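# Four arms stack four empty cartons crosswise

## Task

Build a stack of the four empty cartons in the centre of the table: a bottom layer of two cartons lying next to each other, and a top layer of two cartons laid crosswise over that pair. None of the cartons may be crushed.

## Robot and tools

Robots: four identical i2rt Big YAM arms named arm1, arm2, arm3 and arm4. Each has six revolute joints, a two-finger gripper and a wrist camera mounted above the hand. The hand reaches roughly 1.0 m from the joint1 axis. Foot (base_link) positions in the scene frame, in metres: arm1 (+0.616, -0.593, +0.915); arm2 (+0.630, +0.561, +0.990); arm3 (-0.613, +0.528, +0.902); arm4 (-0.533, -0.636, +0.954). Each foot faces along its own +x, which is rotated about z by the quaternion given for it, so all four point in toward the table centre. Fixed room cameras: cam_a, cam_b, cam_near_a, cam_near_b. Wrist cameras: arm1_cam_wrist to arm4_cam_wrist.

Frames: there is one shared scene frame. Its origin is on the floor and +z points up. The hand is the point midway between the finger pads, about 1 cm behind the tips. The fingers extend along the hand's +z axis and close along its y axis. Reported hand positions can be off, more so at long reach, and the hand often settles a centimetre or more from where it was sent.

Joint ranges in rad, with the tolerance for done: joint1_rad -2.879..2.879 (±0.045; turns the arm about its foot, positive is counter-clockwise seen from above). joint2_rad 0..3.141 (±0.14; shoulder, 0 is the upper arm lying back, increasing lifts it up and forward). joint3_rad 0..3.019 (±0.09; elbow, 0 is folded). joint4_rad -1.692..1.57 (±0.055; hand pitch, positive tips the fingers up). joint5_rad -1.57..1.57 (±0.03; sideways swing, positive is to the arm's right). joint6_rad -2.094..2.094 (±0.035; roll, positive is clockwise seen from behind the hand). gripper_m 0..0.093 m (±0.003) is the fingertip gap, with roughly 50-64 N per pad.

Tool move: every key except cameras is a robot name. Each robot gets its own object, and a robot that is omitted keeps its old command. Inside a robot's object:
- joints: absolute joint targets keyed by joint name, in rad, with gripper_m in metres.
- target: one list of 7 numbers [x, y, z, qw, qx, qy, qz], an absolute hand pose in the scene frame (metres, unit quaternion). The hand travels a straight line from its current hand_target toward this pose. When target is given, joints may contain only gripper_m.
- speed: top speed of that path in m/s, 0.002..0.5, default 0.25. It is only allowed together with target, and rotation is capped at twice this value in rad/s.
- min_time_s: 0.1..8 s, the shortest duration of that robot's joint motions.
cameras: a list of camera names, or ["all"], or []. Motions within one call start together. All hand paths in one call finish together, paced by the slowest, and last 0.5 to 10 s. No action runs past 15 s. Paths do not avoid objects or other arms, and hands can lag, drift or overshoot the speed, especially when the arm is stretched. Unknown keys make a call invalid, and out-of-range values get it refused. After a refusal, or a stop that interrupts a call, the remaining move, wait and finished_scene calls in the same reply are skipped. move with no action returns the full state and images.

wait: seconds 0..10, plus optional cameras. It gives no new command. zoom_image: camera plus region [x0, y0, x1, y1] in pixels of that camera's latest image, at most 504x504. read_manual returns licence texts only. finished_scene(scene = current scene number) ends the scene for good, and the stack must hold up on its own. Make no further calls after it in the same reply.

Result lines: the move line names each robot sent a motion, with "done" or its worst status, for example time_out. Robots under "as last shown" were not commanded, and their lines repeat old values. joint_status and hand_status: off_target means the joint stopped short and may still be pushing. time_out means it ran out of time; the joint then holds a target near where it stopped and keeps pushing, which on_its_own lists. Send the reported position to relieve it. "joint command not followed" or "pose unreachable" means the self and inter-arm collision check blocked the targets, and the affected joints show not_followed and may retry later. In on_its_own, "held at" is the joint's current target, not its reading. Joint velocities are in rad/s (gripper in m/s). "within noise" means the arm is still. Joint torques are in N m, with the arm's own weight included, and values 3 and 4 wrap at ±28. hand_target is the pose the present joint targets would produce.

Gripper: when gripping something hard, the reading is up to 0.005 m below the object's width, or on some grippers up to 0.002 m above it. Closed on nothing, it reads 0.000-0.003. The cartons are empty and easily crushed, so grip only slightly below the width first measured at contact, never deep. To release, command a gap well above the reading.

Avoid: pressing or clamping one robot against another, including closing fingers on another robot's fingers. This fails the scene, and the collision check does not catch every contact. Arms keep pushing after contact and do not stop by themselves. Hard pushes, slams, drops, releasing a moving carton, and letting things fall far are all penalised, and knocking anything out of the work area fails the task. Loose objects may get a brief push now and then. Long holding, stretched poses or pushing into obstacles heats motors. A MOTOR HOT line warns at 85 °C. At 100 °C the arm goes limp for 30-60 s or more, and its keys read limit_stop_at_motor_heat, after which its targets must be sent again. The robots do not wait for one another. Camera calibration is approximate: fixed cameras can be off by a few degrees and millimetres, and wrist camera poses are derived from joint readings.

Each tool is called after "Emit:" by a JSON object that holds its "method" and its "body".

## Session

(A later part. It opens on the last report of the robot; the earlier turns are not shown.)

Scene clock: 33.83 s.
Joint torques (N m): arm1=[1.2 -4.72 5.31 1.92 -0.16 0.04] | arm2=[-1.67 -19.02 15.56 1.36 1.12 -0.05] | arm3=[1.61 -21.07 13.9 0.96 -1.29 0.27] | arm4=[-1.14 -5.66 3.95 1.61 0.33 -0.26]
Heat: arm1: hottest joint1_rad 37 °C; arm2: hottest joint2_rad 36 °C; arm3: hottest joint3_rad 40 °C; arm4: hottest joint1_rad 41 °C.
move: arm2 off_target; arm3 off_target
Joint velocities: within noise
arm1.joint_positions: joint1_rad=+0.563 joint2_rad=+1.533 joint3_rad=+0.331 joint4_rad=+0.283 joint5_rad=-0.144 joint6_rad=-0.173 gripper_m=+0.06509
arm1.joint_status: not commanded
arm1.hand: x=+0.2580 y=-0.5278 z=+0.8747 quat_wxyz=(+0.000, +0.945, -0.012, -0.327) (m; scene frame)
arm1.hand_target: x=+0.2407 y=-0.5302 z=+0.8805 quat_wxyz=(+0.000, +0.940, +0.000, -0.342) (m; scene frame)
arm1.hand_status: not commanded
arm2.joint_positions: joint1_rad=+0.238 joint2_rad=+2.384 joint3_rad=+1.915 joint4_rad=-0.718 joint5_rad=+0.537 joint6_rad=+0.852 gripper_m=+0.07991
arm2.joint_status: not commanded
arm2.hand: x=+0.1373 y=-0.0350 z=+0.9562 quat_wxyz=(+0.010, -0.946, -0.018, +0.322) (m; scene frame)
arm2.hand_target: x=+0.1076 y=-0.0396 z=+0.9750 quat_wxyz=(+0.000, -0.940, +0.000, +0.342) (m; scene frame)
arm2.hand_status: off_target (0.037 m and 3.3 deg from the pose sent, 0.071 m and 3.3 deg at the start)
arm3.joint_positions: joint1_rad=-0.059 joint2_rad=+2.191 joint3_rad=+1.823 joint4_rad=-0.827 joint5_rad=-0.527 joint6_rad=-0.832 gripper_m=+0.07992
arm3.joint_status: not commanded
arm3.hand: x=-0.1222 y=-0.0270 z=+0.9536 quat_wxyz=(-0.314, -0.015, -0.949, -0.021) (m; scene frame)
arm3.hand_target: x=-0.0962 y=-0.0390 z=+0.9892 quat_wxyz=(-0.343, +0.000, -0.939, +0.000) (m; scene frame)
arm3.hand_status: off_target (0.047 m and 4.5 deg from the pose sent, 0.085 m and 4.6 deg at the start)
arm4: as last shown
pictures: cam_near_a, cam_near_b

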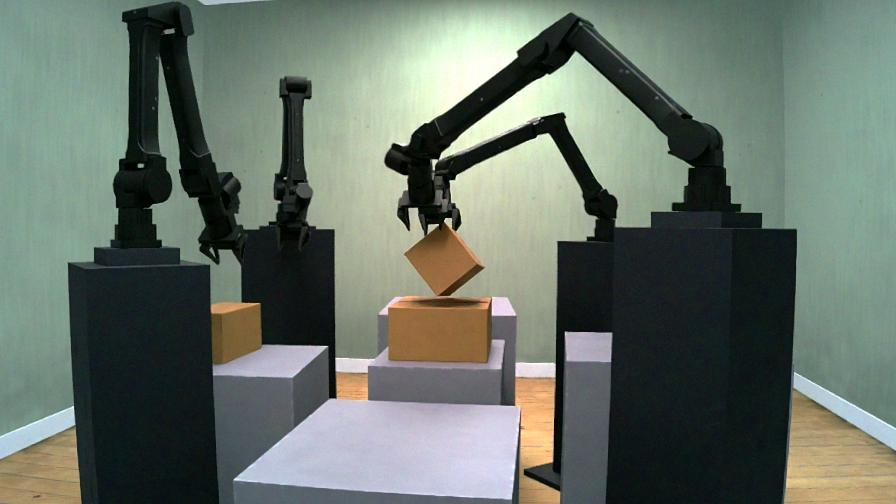

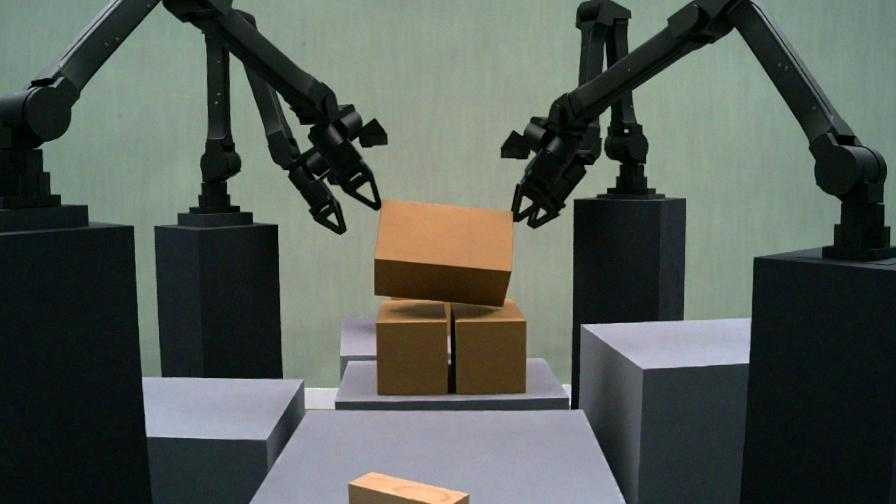

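Emit:
{"method": "move", "body": {"arm2": {"target":[0.106,-0.025,0.942,0,0.9397,0,-0.3420],"speed":0.05}, "arm3": {"target":[-0.094,-0.025,0.956,0.3420,0,0.9397,0],"speed":0.05}, "cameras": ["cam_near_a"]}}

Emit:
{"method": "move", "body": {"arm2": {"target":[0.106,0.03,0.925,0,0.9397,0,-0.3420],"speed":0.05}, "arm3": {"target":[-0.094,0.03,0.939,0.3420,0,0.9397,0],"speed":0.05}, "cameras": ["cam_near_a"]}}

Scene clock: 35.77 s.
Joint torques (N m): arm1=[1.2 -4.72 5.33 1.94 -0.16 0.04] | arm2=[-3.08 -18.73 9.32 2.96 0.86 -0.21] | arm3=[2.84 -20.95 9.1 2.13 -1.03 0.41] | arm4=[-1.08 -5.48 3.89 1.58 0.3 -0.26]
Heat: arm1: hottest joint1_rad 37 °C; arm2: hottest joint2_rad 36 °C; arm3: hottest joint3_rad 40 °C; arm4: hottest joint1_rad 41 °C.
move: arm2 off_target; arm3 off_target
Joint velocities: within noise
arm1: as last shown
arm2.joint_positions: joint1_rad=+0.245 joint2_rad=+2.387 joint3_rad=+1.904 joint4_rad=-0.665 joint5_rad=+0.537 joint6_rad=+0.852 gripper_m=+0.07991
arm2.joint_status: not commanded
arm2.hand: x=+0.1383 y=-0.0438 z=+0.9539 quat_wxyz=(-0.007, -0.943, -0.016, +0.333) (m; scene frame)
arm2.hand_target: x=+0.1076 y=-0.0235 z=+0.9425 quat_wxyz=(+0.001, -0.940, +0.000, +0.342) (m; scene frame)
arm2.hand_status: off_target (0.039 m and 2.3 deg from the pose sent, 0.036 m and 3.3 deg at the start)
arm3.joint_positions: joint1_rad=-0.061 joint2_rad=+2.192 joint3_rad=+1.798 joint4_rad=-0.759 joint5_rad=-0.526 joint6_rad=-0.833 gripper_m=+0.07992
arm3.joint_status: not commanded
arm3.hand: x=-0.1203 y=-0.0328 z=+0.9481 quat_wxyz=(-0.325, -0.010, -0.946, -0.003) (m; scene frame)
arm3.hand_target: x=-0.0950 y=-0.0241 z=+0.9562 quat_wxyz=(-0.342, +0.000, -0.940, -0.001) (m; scene frame)
arm3.hand_status: off_target (0.029 m and 2.3 deg from the pose sent, 0.029 m and 4.5 deg at the start)
arm4.joint_positions: joint1_rad=-0.463 joint2_rad=+1.668 joint3_rad=+0.208 joint4_rad=+0.508 joint5_rad=+0.321 joint6_rad=+0.415 gripper_m=+0.06507
arm4.joint_status: not commanded
arm4.hand: x=-0.2391 y=-0.5295 z=+0.8805 quat_wxyz=(-0.338, +0.004, -0.941, -0.001) (m; scene frame)
arm4.hand_target: x=-0.2301 y=-0.5301 z=+0.8803 quat_wxyz=(-0.342, +0.000, -0.940, +0.000) (m; scene frame)
arm4.hand_status: not commanded
pictures: cam_near_a

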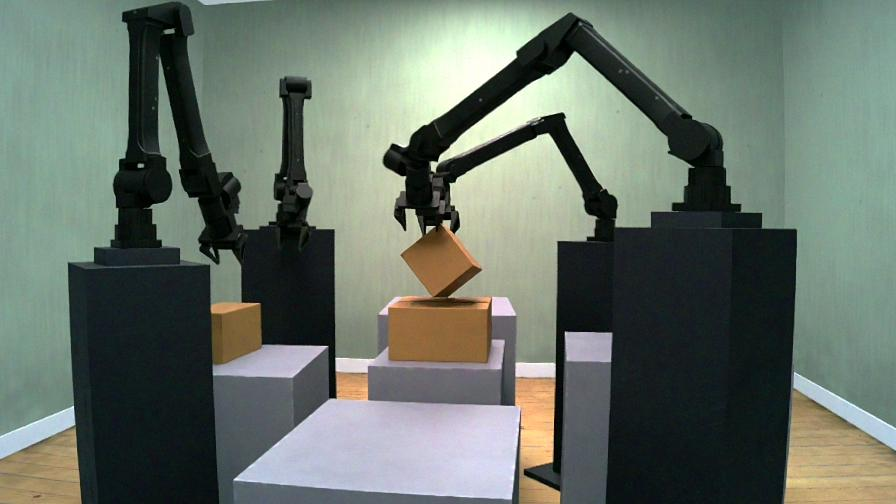

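Scene clock: 37.53 s.
Joint torques (N m): arm1=[1.32 -4.72 5.34 1.92 -0.16 0.05] | arm2=[-2.61 -22.07 8.42 2.76 0.56 -0.29] | arm3=[3.19 -21.95 8.62 2.06 -0.8 0.37] | arm4=[-1.14 -5.54 3.93 1.54 0.32 -0.26]
Heat: arm1: hottest joint1_rad 37 °C; arm2: hottest joint2_rad 36 °C; arm3: hottest joint3_rad 40 °C; arm4: hottest joint1_rad 41 °C.
move: arm2 off_target; arm3 off_target
Joint velocities: within noise
arm1, arm4: as last shown
arm2.joint_positions: joint1_rad=+0.190 joint2_rad=+2.367 joint3_rad=+1.685 joint4_rad=-0.499 joint5_rad=+0.526 joint6_rad=+0.808 gripper_m=+0.07991
arm2.joint_status: not commanded
arm2.hand: x=+0.1375 y=+0.0253 z=+0.8930 quat_wxyz=(+0.018, -0.947, -0.017, +0.319) (m; scene frame)
arm2.hand_target: x=+0.1069 y=+0.0312 z=+0.9252 quat_wxyz=(+0.001, -0.940, +0.000, +0.342) (m; scene frame)
arm2.hand_status: off_target (0.045 m and 4.0 deg from the pose sent, 0.086 m and 2.3 deg at the start)
arm3.joint_positions: joint1_rad=-0.015 joint2_rad=+2.133 joint3_rad=+1.583 joint4_rad=-0.604 joint5_rad=-0.509 joint6_rad=-0.777 gripper_m=+0.07993
arm3.joint_status: not commanded
arm3.hand: x=-0.1229 y=+0.0237 z=+0.9094 quat_wxyz=(-0.318, -0.016, -0.948, -0.015) (m; scene frame)
arm3.hand_target: x=-0.0951 y=+0.0311 z=+0.9394 quat_wxyz=(-0.342, +0.000, -0.940, -0.001) (m; scene frame)
arm3.hand_status: off_target (0.042 m and 3.8 deg from the pose sent, 0.069 m and 2.3 deg at the start)
pictures: cam_near_a

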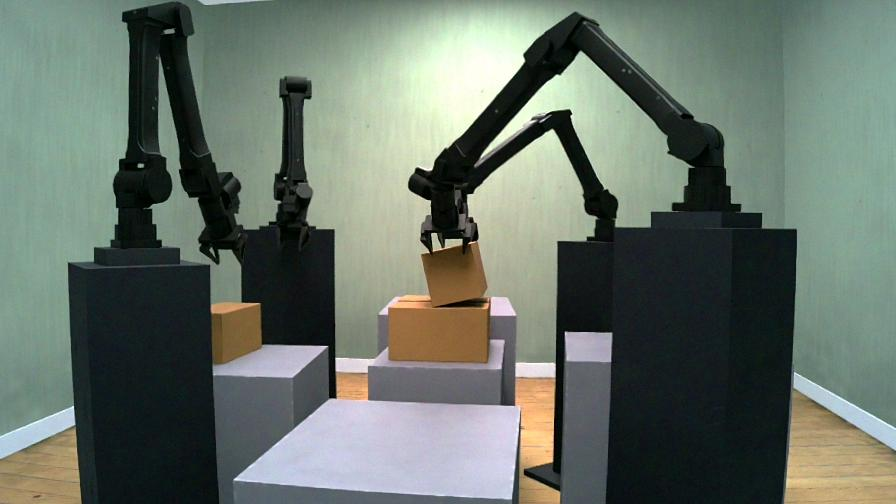

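Emit:
{"method": "move", "body": {"arm2": {"target":[0.106,0.085,0.905,0,0.9397,0,-0.3420],"speed":0.05}, "arm3": {"target":[-0.094,0.085,0.917,0.3420,0,0.9397,0],"speed":0.05}, "cameras": ["cam_near_a","cam_near_b","arm2_cam_wrist","arm3_cam_wrist"]}}

Scene clock: 40.27 s.
Joint torques (N m): arm1=[1.2 -4.72 5.33 1.94 -0.16 0.04] | arm2=[-1.9 -20.01 7.69 2.85 0.63 -0.34] | arm3=[2.9 -20.72 8.28 2.06 -0.75 0.38] | arm4=[-0.85 -5.77 3.93 1.63 0.31 -0.25]
Heat: arm1: hottest joint1_rad 37 °C; arm2: hottest joint2_rad 37 °C; arm3: hottest joint3_rad 41 °C; arm4: hottest joint1_rad 41 °C.
move: arm2 off_target; arm3 off_target
Joint velocities: within noise
arm1, arm4: as last shown
arm2.joint_positions: joint1_rad=+0.136 joint2_rad=+2.317 joint3_rad=+1.501 joint4_rad=-0.344 joint5_rad=+0.500 joint6_rad=+0.754 gripper_m=+0.07991
arm2.joint_status: not commanded
arm2.hand: x=+0.1373 y=+0.0822 z=+0.8709 quat_wxyz=(+0.019, -0.949, -0.016, +0.316) (m; scene frame)
arm2.hand_target: x=+0.1068 y=+0.0863 z=+0.9051 quat_wxyz=(+0.001, -0.940, +0.000, +0.342) (m; scene frame)
arm2.hand_status: off_target (0.046 m and 4.3 deg from the pose sent, 0.069 m and 3.9 deg at the start)
arm3.joint_positions: joint1_rad=+0.045 joint2_rad=+2.071 joint3_rad=+1.399 joint4_rad=-0.459 joint5_rad=-0.481 joint6_rad=-0.720 gripper_m=+0.07993
arm3.joint_status: not commanded
arm3.hand: x=-0.1224 y=+0.0811 z=+0.8870 quat_wxyz=(-0.316, -0.015, -0.949, -0.016) (m; scene frame)
arm3.hand_target: x=-0.0952 y=+0.0862 z=+0.9173 quat_wxyz=(-0.342, +0.000, -0.940, -0.001) (m; scene frame)
arm3.hand_status: off_target (0.042 m and 4.1 deg from the pose sent, 0.068 m and 3.8 deg at the start)
pictures: arm2_cam_wrist, arm3_cam_wrist, cam_near_a, cam_near_b
camera_calibration:
arm2_cam_wrist: T_world_to_cam=[[-0.0208194, 0.998799, 0.0443466, -0.11725], [0.999295, 0.0221751, -0.0303014, -0.107654], [-0.0312484, 0.0436845, -0.998557, 0.995541], [0, 0, 0, 1]] pos_world=[0.136246, 0.0760067, 0.996041]
arm3_cam_wrist: T_world_to_cam=[[-0.0140185, -0.999256, -0.0359336, 0.110778], [-0.999273, 0.0152747, -0.0349244, -0.0882097], [0.0354473, 0.0354179, -0.998744, 1.01021], [0, 0, 0, 1]] pos_world=[-0.122402, 0.0762635, 1.00984]

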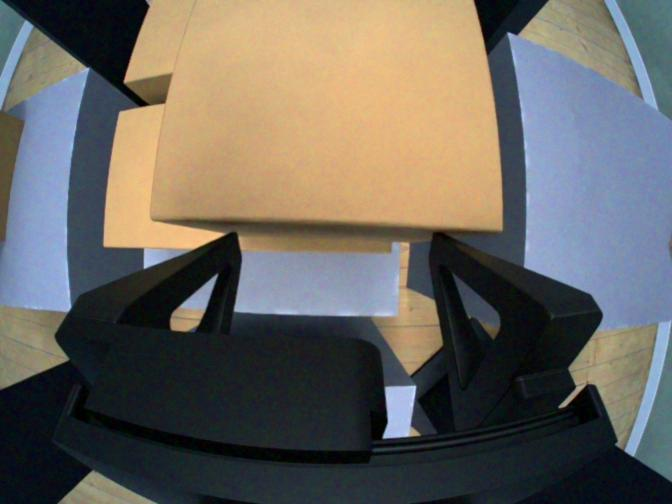

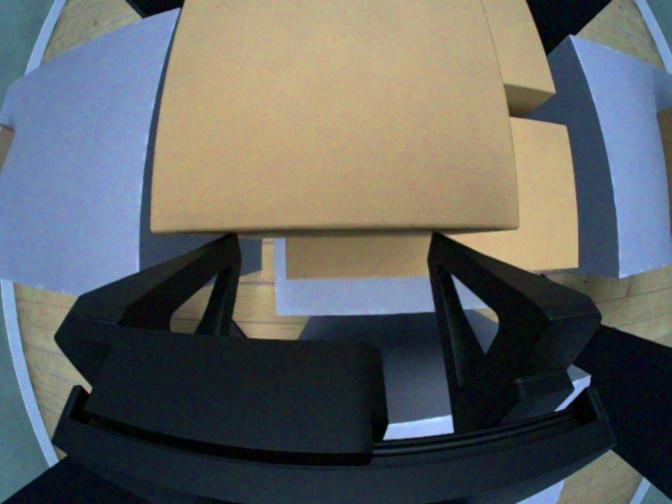

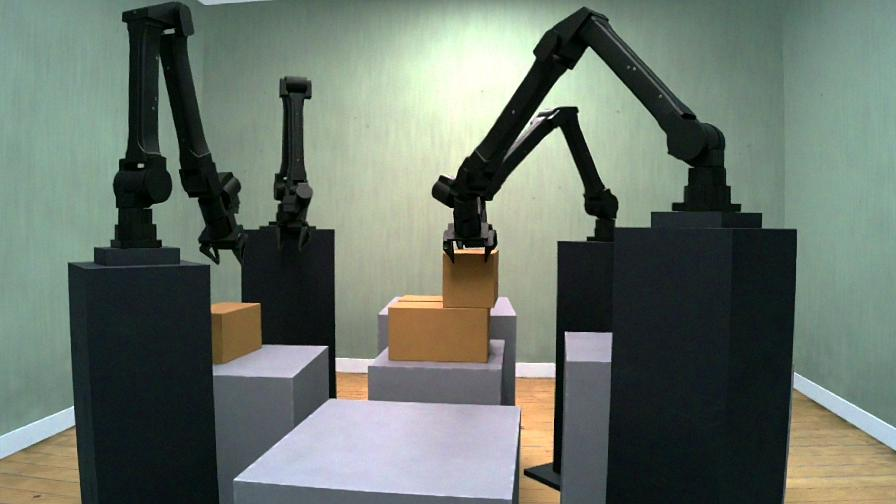

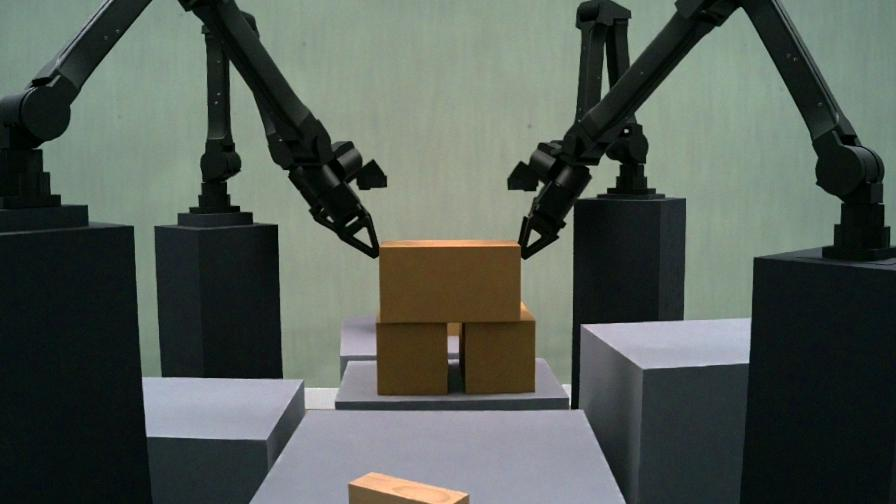

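Emit:
{"method": "move", "body": {"arm2": {"target":[0.125,0.083,0.872,0,0.9397,0,-0.3420],"speed":0.06}, "arm3": {"target":[-0.112,0.083,0.885,0.3420,0,0.9397,0],"speed":0.06}}}

Emit:
{"method": "move", "body": {"arm2": {"target":[0.20,0.083,0.872,0,0.9397,0,-0.3420],"speed":0.1}, "arm3": {"target":[-0.19,0.083,0.885,0.3420,0,0.9397,0],"speed":0.1}, "cameras": ["cam_near_a","cam_near_b","cam_b","arm2_cam_wrist","arm3_cam_wrist"]}}

Scene clock: 43.23 s.
Joint torques (N m): arm1=[1.14 -4.66 5.33 1.92 -0.16 0.04] | arm2=[-0.21 -17.38 7.58 2.93 0.75 -0.06] | arm3=[1.14 -17.85 7.51 1.92 -0.85 0.13] | arm4=[-0.97 -5.6 3.96 1.68 0.3 -0.25]
Heat: arm1: hottest joint1_rad 37 °C; arm2: hottest joint2_rad 37 °C; arm3: hottest joint3_rad 41 °C; arm4: hottest joint1_rad 41 °C.
move: arm2 off_target; arm3 off_target
Joint velocities: within noise
arm1, arm4: as last shown
arm2.joint_positions: joint1_rad=+0.137 joint2_rad=+2.317 joint3_rad=+1.476 joint4_rad=-0.285 joint5_rad=+0.507 joint6_rad=+0.757 gripper_m=+0.07991
arm2.joint_status: not commanded
arm2.hand: x=+0.1374 y=+0.0823 z=+0.8684 quat_wxyz=(+0.008, -0.945, -0.010, +0.328) (m; scene frame)
arm2.hand_target: x=+0.1252 y=+0.0832 z=+0.8723 quat_wxyz=(+0.000, -0.940, +0.000, +0.342) (m; scene frame)
arm2.hand_status: off_target (0.013 m and 2.2 deg from the pose sent, 0.012 m and 4.3 deg at the start)
arm3.joint_positions: joint1_rad=+0.045 joint2_rad=+2.069 joint3_rad=+1.361 joint4_rad=-0.385 joint5_rad=-0.489 joint6_rad=-0.721 gripper_m=+0.07993
arm3.joint_status: not commanded
arm3.hand: x=-0.1224 y=+0.0831 z=+0.8820 quat_wxyz=(-0.330, -0.009, -0.944, -0.004) (m; scene frame)
arm3.hand_target: x=-0.1122 y=+0.0832 z=+0.8850 quat_wxyz=(-0.342, +0.000, -0.940, +0.000) (m; scene frame)
arm3.hand_status: off_target (0.011 m and 1.8 deg from the pose sent, 0.011 m and 4.0 deg at the start)
pictures: none

Scene clock: 44.77 s.
Joint torques (N m): arm1=[1.2 -4.66 5.33 1.94 -0.16 0.04] | arm2=[0.67 -17.85 5.7 1.99 0.61 0.12] | arm3=[-0.26 -18.02 6.37 1.33 -0.59 0.06] | arm4=[-1.32 -5.71 3.9 1.65 0.32 -0.25]
Heat: arm1: hottest joint1_rad 37 °C; arm2: hottest joint2_rad 37 °C; arm3: hottest joint3_rad 41 °C; arm4: hottest joint1_rad 41 °C.
move: arm2 off_target; arm3 off_target
Joint velocities: within noise
arm1, arm4: as last shown
arm2.joint_positions: joint1_rad=+0.223 joint2_rad=+2.275 joint3_rad=+1.335 joint4_rad=-0.241 joint5_rad=+0.555 joint6_rad=+0.850 gripper_m=+0.07991
arm2.joint_status: not commanded
arm2.hand: x=+0.2034 y=+0.0900 z=+0.8552 quat_wxyz=(+0.016, -0.944, -0.009, +0.330) (m; scene frame)
arm2.hand_target: x=+0.2000 y=+0.0831 z=+0.8719 quat_wxyz=(+0.000, -0.940, +0.000, +0.342) (m; scene frame)
arm2.hand_status: off_target (0.018 m and 2.5 deg from the pose sent, 0.063 m and 2.2 deg at the start)
arm3.joint_positions: joint1_rad=-0.046 joint2_rad=+2.003 joint3_rad=+1.214 joint4_rad=-0.363 joint5_rad=-0.545 joint6_rad=-0.823 gripper_m=+0.07993
arm3.joint_status: not commanded
arm3.hand: x=-0.1900 y=+0.0903 z=+0.8730 quat_wxyz=(-0.332, -0.005, -0.943, -0.013) (m; scene frame)
arm3.hand_target: x=-0.1900 y=+0.0831 z=+0.8849 quat_wxyz=(-0.342, +0.000, -0.940, +0.000) (m; scene frame)
arm3.hand_status: off_target (0.014 m and 2.0 deg from the pose sent, 0.068 m and 1.8 deg at the start)
pictures: arm2_cam_wrist, arm3_cam_wrist, cam_b, cam_near_a, cam_near_b
camera_calibration:
arm2_cam_wrist: T_world_to_cam=[[-0.00891317, 0.999359, 0.0346673, -0.117201], [0.998066, 0.0110241, -0.0611854, -0.146587], [-0.0615283, 0.0340549, -0.997524, 0.98779], [0, 0, 0, 1]] pos_world=[0.206035, 0.0851025, 0.980439]
arm3_cam_wrist: T_world_to_cam=[[0.00437843, -0.999697, -0.0242292, 0.111857], [-0.997477, -0.0026493, -0.0709427, -0.122951], [0.070857, 0.0244786, -0.997186, 1.00462], [0, 0, 0, 1]] pos_world=[-0.194315, 0.0869053, 0.995783]

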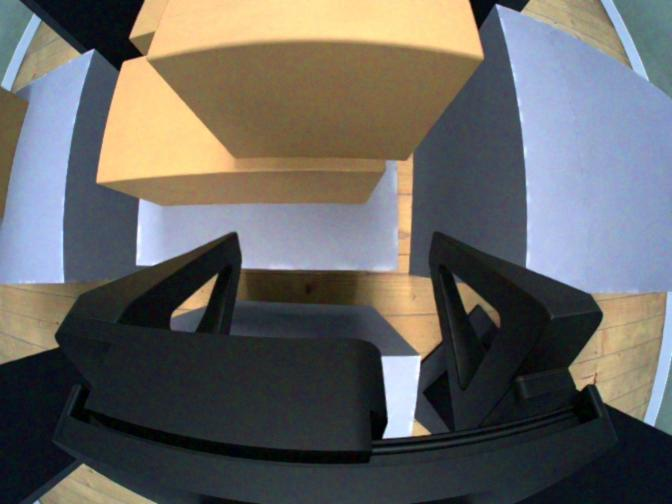

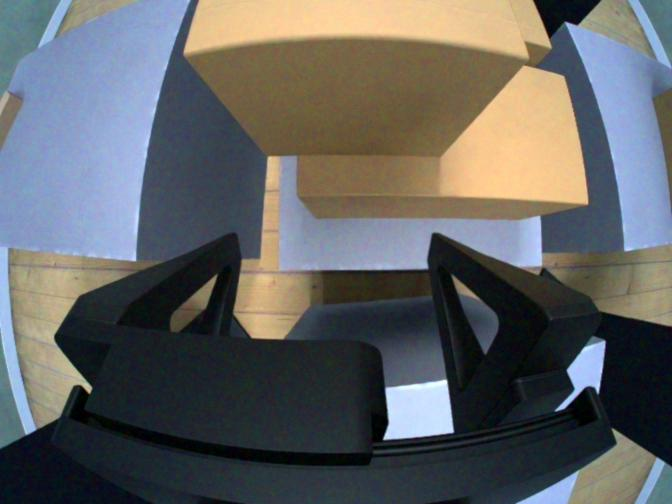

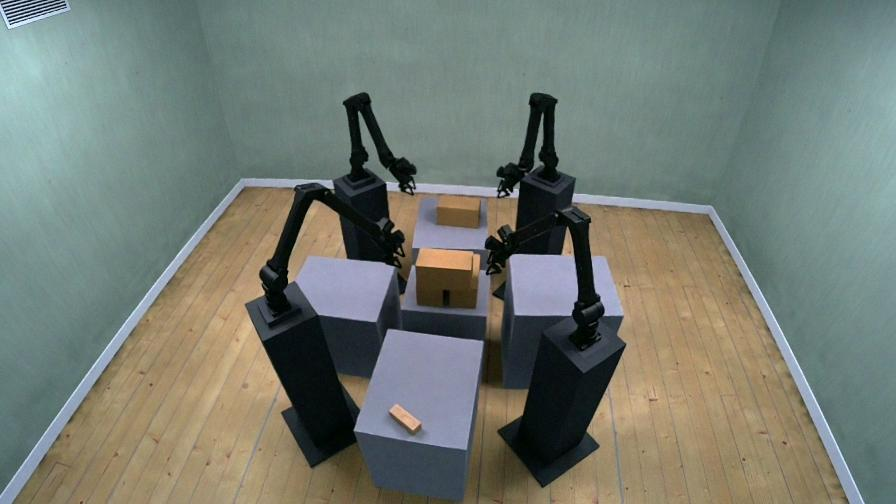

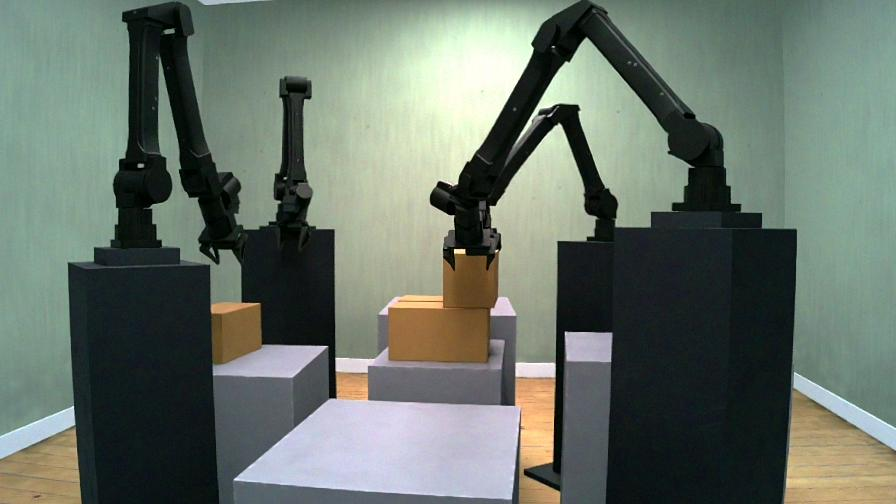

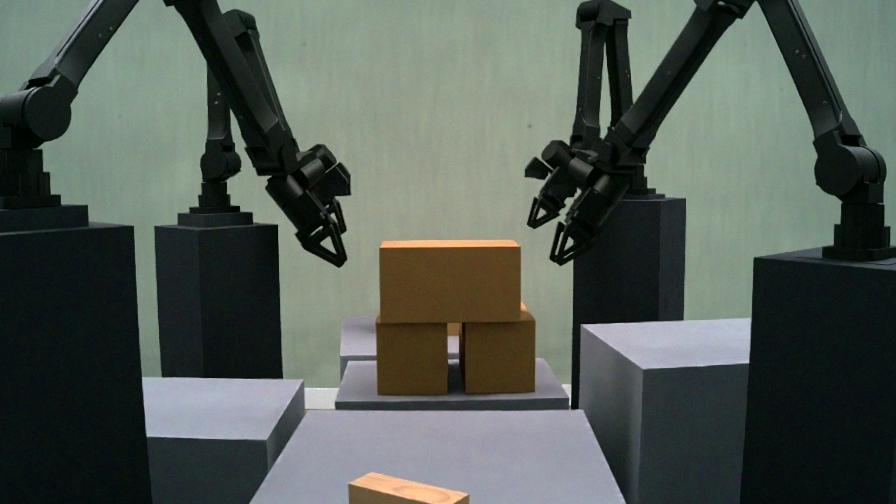

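Emit:
{"method": "move", "body": {"arm2": {"target":[0.185,0.02,0.725,0,0.9397,0,-0.3420],"speed":0.15}, "arm3": {"target":[-0.19,0.02,0.73,0.3420,0,0.9397,0],"speed":0.15}, "cameras": ["cam_near_b","arm2_cam_wrist","arm3_cam_wrist"]}}

Scene clock: 48.23 s.
Joint torques (N m): arm1=[1.26 -4.72 5.33 1.92 -0.16 0.04] | arm2=[1.49 -17.26 9.42 1.1 0.6 0.09] | arm3=[-0.56 -19.08 7.38 1.2 -0.62 0.04] | arm4=[-1.03 -5.54 3.9 1.58 0.31 -0.26]
Heat: arm1: hottest joint1_rad 37 °C; arm2: hottest joint2_rad 37 °C; arm3: hottest joint3_rad 41 °C; arm4: hottest joint1_rad 41 °C.
move: arm2 off_target; arm3 off_target
Joint velocities: within noise
arm1, arm4: as last shown
arm2.joint_positions: joint1_rad=+0.254 joint2_rad=+2.638 joint3_rad=+1.649 joint4_rad=-0.198 joint5_rad=+0.570 joint6_rad=+0.890 gripper_m=+0.07991
arm2.joint_status: not commanded
arm2.hand: x=+0.1884 y=+0.0354 z=+0.7240 quat_wxyz=(+0.011, -0.942, -0.004, +0.335) (m; scene frame)
arm2.hand_target: x=+0.1855 y=+0.0203 z=+0.7254 quat_wxyz=(+0.000, -0.940, +0.000, +0.342) (m; scene frame)
arm2.hand_status: off_target (0.016 m and 1.6 deg from the pose sent, 0.149 m and 2.6 deg at the start)
arm3.joint_positions: joint1_rad=-0.105 joint2_rad=+2.379 joint3_rad=+1.397 joint4_rad=-0.217 joint5_rad=-0.571 joint6_rad=-0.891 gripper_m=+0.07993
arm3.joint_status: not commanded
arm3.hand: x=-0.1956 y=+0.0409 z=+0.7209 quat_wxyz=(-0.330, -0.005, -0.944, -0.019) (m; scene frame)
arm3.hand_target: x=-0.1905 y=+0.0206 z=+0.7306 quat_wxyz=(-0.342, +0.000, -0.940, +0.000) (m; scene frame)
arm3.hand_status: off_target (0.023 m and 2.6 deg from the pose sent, 0.159 m and 2.0 deg at the start)
pictures: arm2_cam_wrist, arm3_cam_wrist, cam_near_b
camera_calibration:
arm2_cam_wrist: T_world_to_cam=[[-0.00240923, 0.999764, 0.021588, -0.0499617], [0.9975, 0.00392718, -0.0705504, -0.131962], [-0.0706185, 0.0213641, -0.997275, 0.859818], [0, 0, 0, 1]] pos_world=[0.192231, 0.0320989, 0.849243]
arm3_cam_wrist: T_world_to_cam=[[0.00755348, -0.999355, -0.0351125, 0.0672336], [-0.997813, -0.00522657, -0.0658957, -0.143107], [0.0656697, 0.0355334, -0.997209, 0.853144], [0, 0, 0, 1]] pos_world=[-0.199328, 0.0361271, 0.843693]

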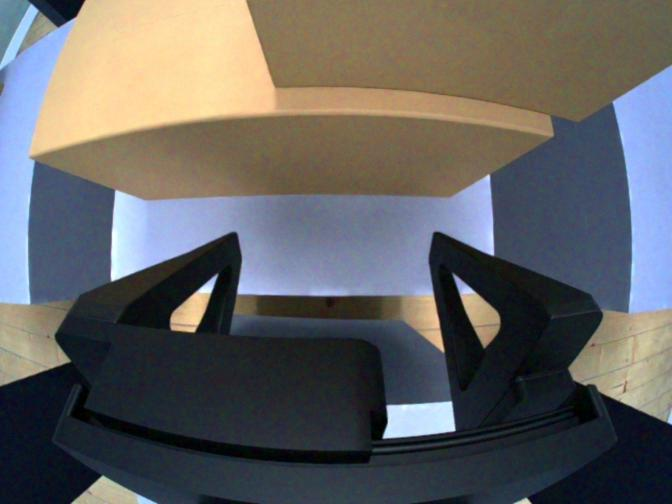

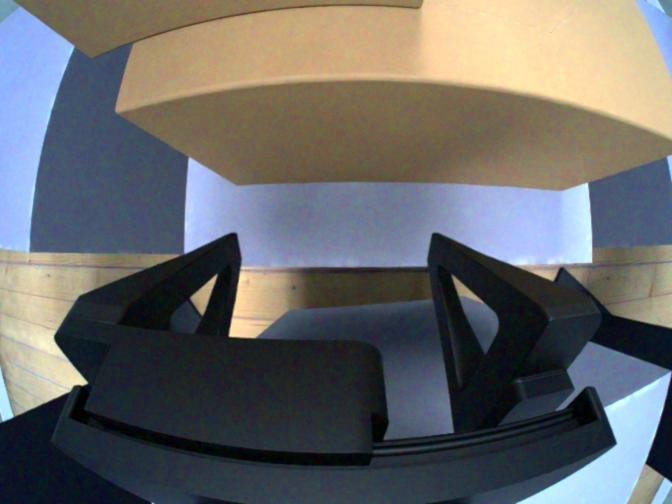

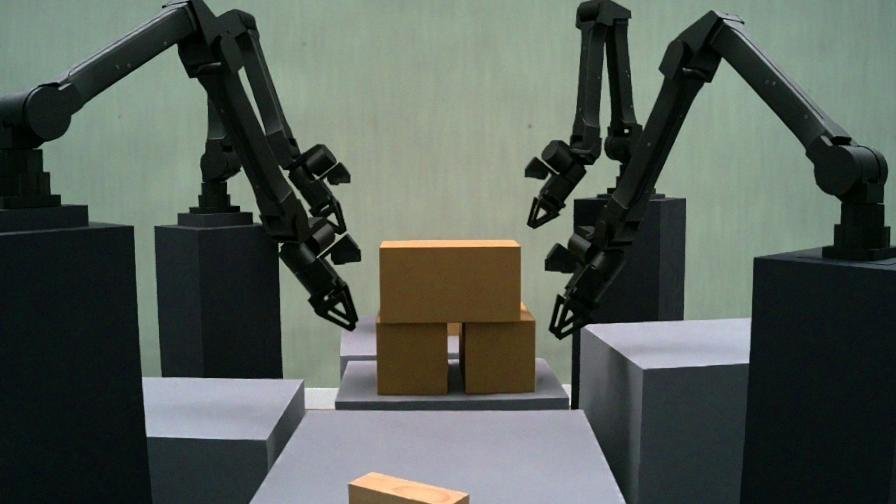

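Emit:
{"method": "move", "body": {"arm2": {"target":[0.13,0.015,0.715,0,0.9397,0,-0.3420],"speed":0.06}, "arm3": {"target":[-0.122,0.015,0.72,0.3420,0,0.9397,0],"speed":0.06}, "cameras": ["cam_near_b"]}}

Emit:
{"method": "move", "body": {"arm2": {"target":[0.122,0.015,0.718,0,0.9397,0,-0.3420],"speed":0.04}, "arm3": {"target":[-0.1,0.015,0.724,0.3420,0,0.9397,0],"speed":0.04}, "cameras": ["cam_near_b","cam_near_a"]}}

Scene clock: 50.83 s.
Joint torques (N m): arm1=[1.26 -4.66 5.34 1.92 -0.16 0.04] | arm2=[-0.56 -17.61 10.65 0.73 0.3 -0.16] | arm3=[1.49 -19.49 8.66 0.69 -0.32 0.25] | arm4=[-1.08 -5.66 3.92 1.65 0.31 -0.26]
Heat: arm1: hottest joint1_rad 37 °C; arm2: hottest joint2_rad 38 °C; arm3: hottest joint3_rad 41 °C; arm4: hottest joint1_rad 41 °C.
move: arm2 off_target; arm3 off_target
Joint velocities: within noise
arm1, arm4: as last shown
arm2.joint_positions: joint1_rad=+0.209 joint2_rad=+2.711 joint3_rad=+1.797 joint4_rad=-0.225 joint5_rad=+0.550 joint6_rad=+0.839 gripper_m=+0.07991
arm2.joint_status: not commanded
arm2.hand: x=+0.1436 y=+0.0193 z=+0.7171 quat_wxyz=(+0.002, -0.940, -0.002, +0.340) (m; scene frame)
arm2.hand_target: x=+0.1306 y=+0.0156 z=+0.7153 quat_wxyz=(+0.000, -0.940, +0.000, +0.342) (m; scene frame)
arm2.hand_status: off_target (0.014 m and 0.4 deg from the pose sent, 0.063 m and 1.6 deg at the start)
arm3.joint_positions: joint1_rad=-0.044 joint2_rad=+2.457 joint3_rad=+1.547 joint4_rad=-0.222 joint5_rad=-0.541 joint6_rad=-0.814 gripper_m=+0.07993
arm3.joint_status: not commanded
arm3.hand: x=-0.1395 y=+0.0217 z=+0.7153 quat_wxyz=(-0.336, -0.006, -0.942, -0.006) (m; scene frame)
arm3.hand_target: x=-0.1224 y=+0.0158 z=+0.7204 quat_wxyz=(-0.342, +0.000, -0.940, +0.000) (m; scene frame)
arm3.hand_status: off_target (0.019 m and 1.2 deg from the pose sent, 0.078 m and 2.6 deg at the start)
pictures: cam_near_b

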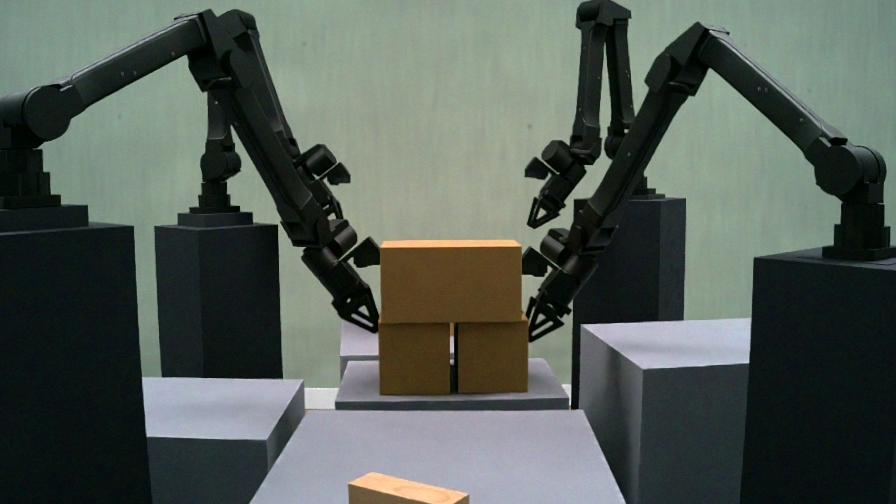

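Scene clock: 51.90 s.
Joint torques (N m): arm1=[1.26 -4.78 5.34 1.94 -0.16 0.04] | arm2=[-1.79 -18.08 11.34 1.02 0.16 -0.13] | arm3=[3.14 -19.43 10.02 0.7 -0.06 0.32] | arm4=[-1.08 -5.6 3.89 1.65 0.31 -0.27]
Heat: arm1: hottest joint1_rad 37 °C; arm2: hottest joint2_rad 38 °C; arm3: hottest joint3_rad 41 °C; arm4: hottest joint1_rad 41 °C.
move: arm2 off_target; arm3 off_target
Joint velocities: within noise
arm1.joint_positions: joint1_rad=+0.563 joint2_rad=+1.533 joint3_rad=+0.331 joint4_rad=+0.283 joint5_rad=-0.144 joint6_rad=-0.173 gripper_m=+0.06509
arm1.joint_status: not commanded
arm1.hand: x=+0.2580 y=-0.5278 z=+0.8747 quat_wxyz=(+0.000, +0.945, -0.012, -0.327) (m; scene frame)
arm1.hand_target: x=+0.2407 y=-0.5302 z=+0.8805 quat_wxyz=(+0.000, +0.940, +0.000, -0.342) (m; scene frame)
arm1.hand_status: not commanded
arm2.joint_positions: joint1_rad=+0.209 joint2_rad=+2.711 joint3_rad=+1.801 joint4_rad=-0.233 joint5_rad=+0.549 joint6_rad=+0.832 gripper_m=+0.07991
arm2.joint_status: not commanded
arm2.hand: x=+0.1441 y=+0.0187 z=+0.7174 quat_wxyz=(+0.004, -0.941, -0.007, +0.338) (m; scene frame)
arm2.hand_target: x=+0.1227 y=+0.0161 z=+0.7190 quat_wxyz=(+0.000, -0.940, +0.000, +0.342) (m; scene frame)
arm2.hand_status: off_target (0.022 m and 1.0 deg from the pose sent, 0.022 m and 0.4 deg at the start)
arm3.joint_positions: joint1_rad=-0.037 joint2_rad=+2.464 joint3_rad=+1.571 joint4_rad=-0.241 joint5_rad=-0.535 joint6_rad=-0.796 gripper_m=+0.07993
arm3.joint_status: not commanded
arm3.hand: x=-0.1334 y=+0.0197 z=+0.7159 quat_wxyz=(-0.333, -0.012, -0.943, -0.009) (m; scene frame)
arm3.hand_target: x=-0.1011 y=+0.0170 z=+0.7255 quat_wxyz=(-0.343, +0.000, -0.939, +0.000) (m; scene frame)
arm3.hand_status: off_target (0.035 m and 2.0 deg from the pose sent, 0.041 m and 1.2 deg at the start)
arm4: as last shown
pictures: cam_near_a, cam_near_b

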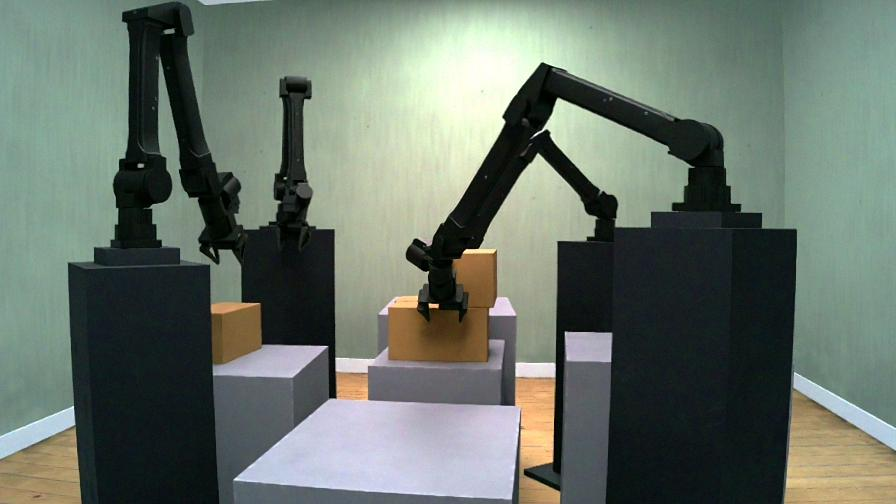

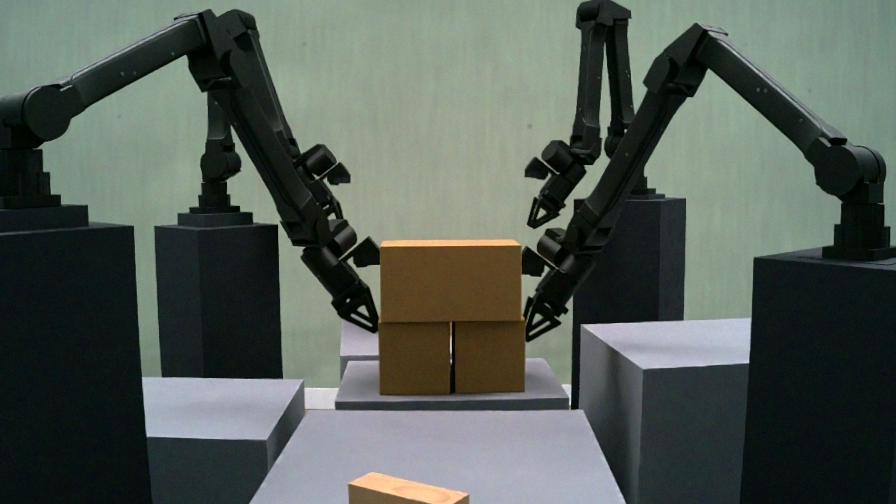

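Emit:
{"method": "move", "body": {"arm2": {"target":[0.26,0.05,0.74,0,0.9397,0,-0.3420],"speed":0.12}, "arm3": {"target":[-0.26,0.05,0.75,0.3420,0,0.9397,0],"speed":0.12}, "arm1": {"target":[0.165,-0.67,0.72,0,0.9397,0,-0.3420],"joints":{"gripper_m":0.08},"speed":0.2}, "arm4": {"target":[-0.165,-0.67,0.72,0.3420,0,0.9397,0],"joints":{"gripper_m":0.08},"speed":0.2}, "cameras": ["arm1_cam_wrist","arm4_cam_wrist","cam_near_b","cam_near_a"]}}

Scene clock: 57.83 s.
Joint torques (N m): arm1=[0.91 -9.35 1.31 1.96 0.23 0.15] | arm2=[1.55 -19.31 4.33 1.63 0.62 0.05] | arm3=[-0.26 -19.02 4.36 1.17 -0.66 0.05] | arm4=[-0.73 -10.17 -1.47 1.78 -0.02 -0.25]
Heat: arm1: hottest joint1_rad 37 °C; arm2: hottest joint2_rad 39 °C; arm3: hottest joint3_rad 41 °C; arm4: hottest joint1_rad 41 °C.
move: arm1 done; arm2 off_target; arm3 off_target; arm4 done
Joint velocities: within noise
arm1.joint_positions: joint1_rad=+1.024 joint2_rad=+2.249 joint3_rad=+0.643 joint4_rad=+0.709 joint5_rad=+0.141 joint6_rad=+0.166 gripper_m=+0.07990
arm1.joint_status: all done
arm1.hand: x=+0.1682 y=-0.6647 z=+0.7237 quat_wxyz=(-0.003, +0.942, -0.001, -0.336) (m; scene frame)
arm1.hand_target: x=+0.1652 y=-0.6700 z=+0.7201 quat_wxyz=(+0.000, +0.940, +0.000, -0.342) (m; scene frame)
arm1.hand_status: done (0.007 m and 0.7 deg from the pose sent, 0.230 m and 2.3 deg at the start)
arm2.joint_positions: joint1_rad=+0.340 joint2_rad=+2.567 joint3_rad=+1.447 joint4_rad=-0.137 joint5_rad=+0.601 joint6_rad=+0.984 gripper_m=+0.07991
arm2.joint_status: not commanded
arm2.hand: x=+0.2625 y=+0.0623 z=+0.7224 quat_wxyz=(+0.018, -0.943, -0.008, +0.331) (m; scene frame)
arm2.hand_target: x=+0.2601 y=+0.0502 z=+0.7398 quat_wxyz=(+0.000, -0.940, +0.000, +0.342) (m; scene frame)
arm2.hand_status: off_target (0.022 m and 2.6 deg from the pose sent, 0.122 m and 1.0 deg at the start)
arm3.joint_positions: joint1_rad=-0.189 joint2_rad=+2.276 joint3_rad=+1.223 joint4_rad=-0.183 joint5_rad=-0.603 joint6_rad=-0.982 gripper_m=+0.07993
arm3.joint_status: not commanded
arm3.hand: x=-0.2597 y=+0.0588 z=+0.7383 quat_wxyz=(-0.334, -0.004, -0.942, -0.014) (m; scene frame)
arm3.hand_target: x=-0.2599 y=+0.0500 z=+0.7500 quat_wxyz=(-0.342, +0.000, -0.940, +0.000) (m; scene frame)
arm3.hand_status: off_target (0.015 m and 1.9 deg from the pose sent, 0.135 m and 2.0 deg at the start)
arm4.joint_positions: joint1_rad=-1.107 joint2_rad=+2.468 joint3_rad=+0.495 joint4_rad=+1.094 joint5_rad=-0.079 joint6_rad=-0.091 gripper_m=+0.07993
arm4.joint_status: all done
arm4.hand: x=-0.1646 y=-0.6657 z=+0.7255 quat_wxyz=(-0.342, +0.001, -0.940, -0.002) (m; scene frame)
arm4.hand_target: x=-0.1651 y=-0.6699 z=+0.7201 quat_wxyz=(-0.342, +0.000, -0.940, +0.000) (m; scene frame)
arm4.hand_status: done (0.007 m and 0.3 deg from the pose sent, 0.226 m and 0.8 deg at the start)
pictures: arm1_cam_wrist, arm4_cam_wrist, cam_near_a, cam_near_b
camera_calibration:
arm1_cam_wrist: T_world_to_cam=[[-0.00909946, 0.999924, 0.00827757, 0.659756], [0.997377, 0.00967005, -0.0717267, -0.106099], [-0.0718013, 0.00760319, -0.99739, 0.863321], [0, 0, 0, 1]] pos_world=[0.173812, -0.665244, 0.847996]
arm4_cam_wrist: T_world_to_cam=[[0.0142811, -0.999898, 0.000349584, -0.666581], [-0.996758, -0.014264, -0.0791772, -0.112459], [0.0791741, 0.000782289, -0.99686, 0.85945], [0, 0, 0, 1]] pos_world=[-0.170621, -0.668789, 0.84808]

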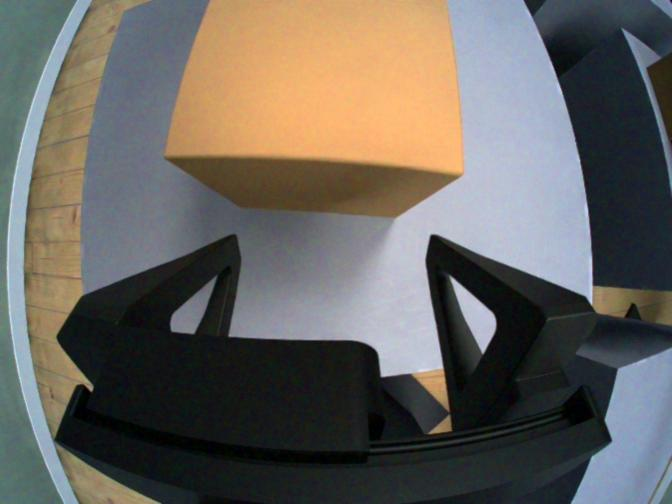

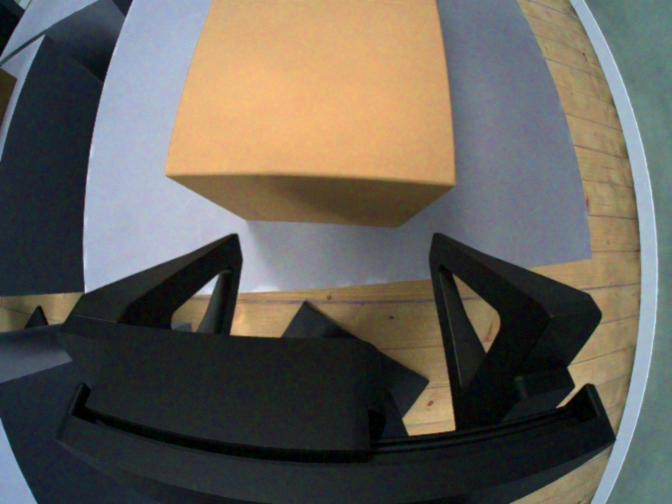

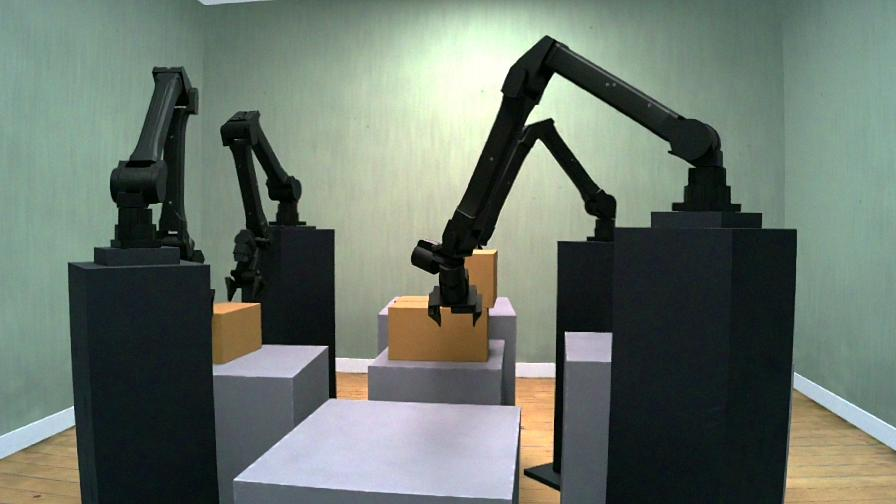

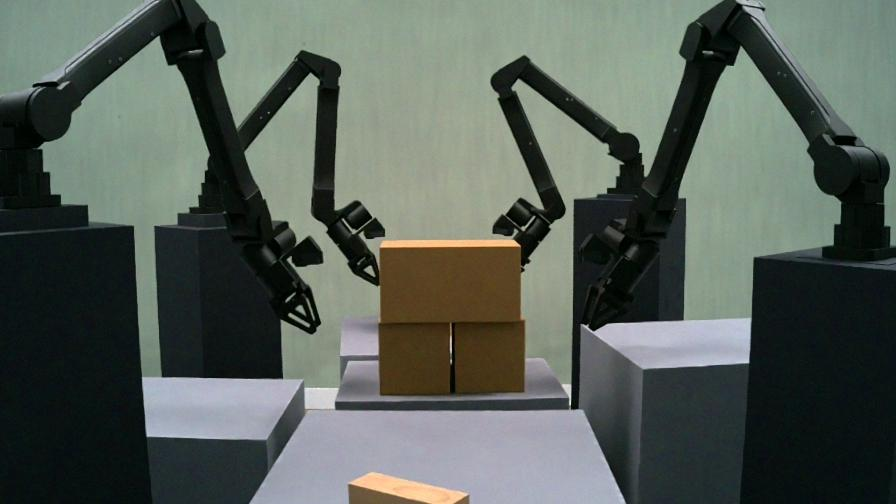

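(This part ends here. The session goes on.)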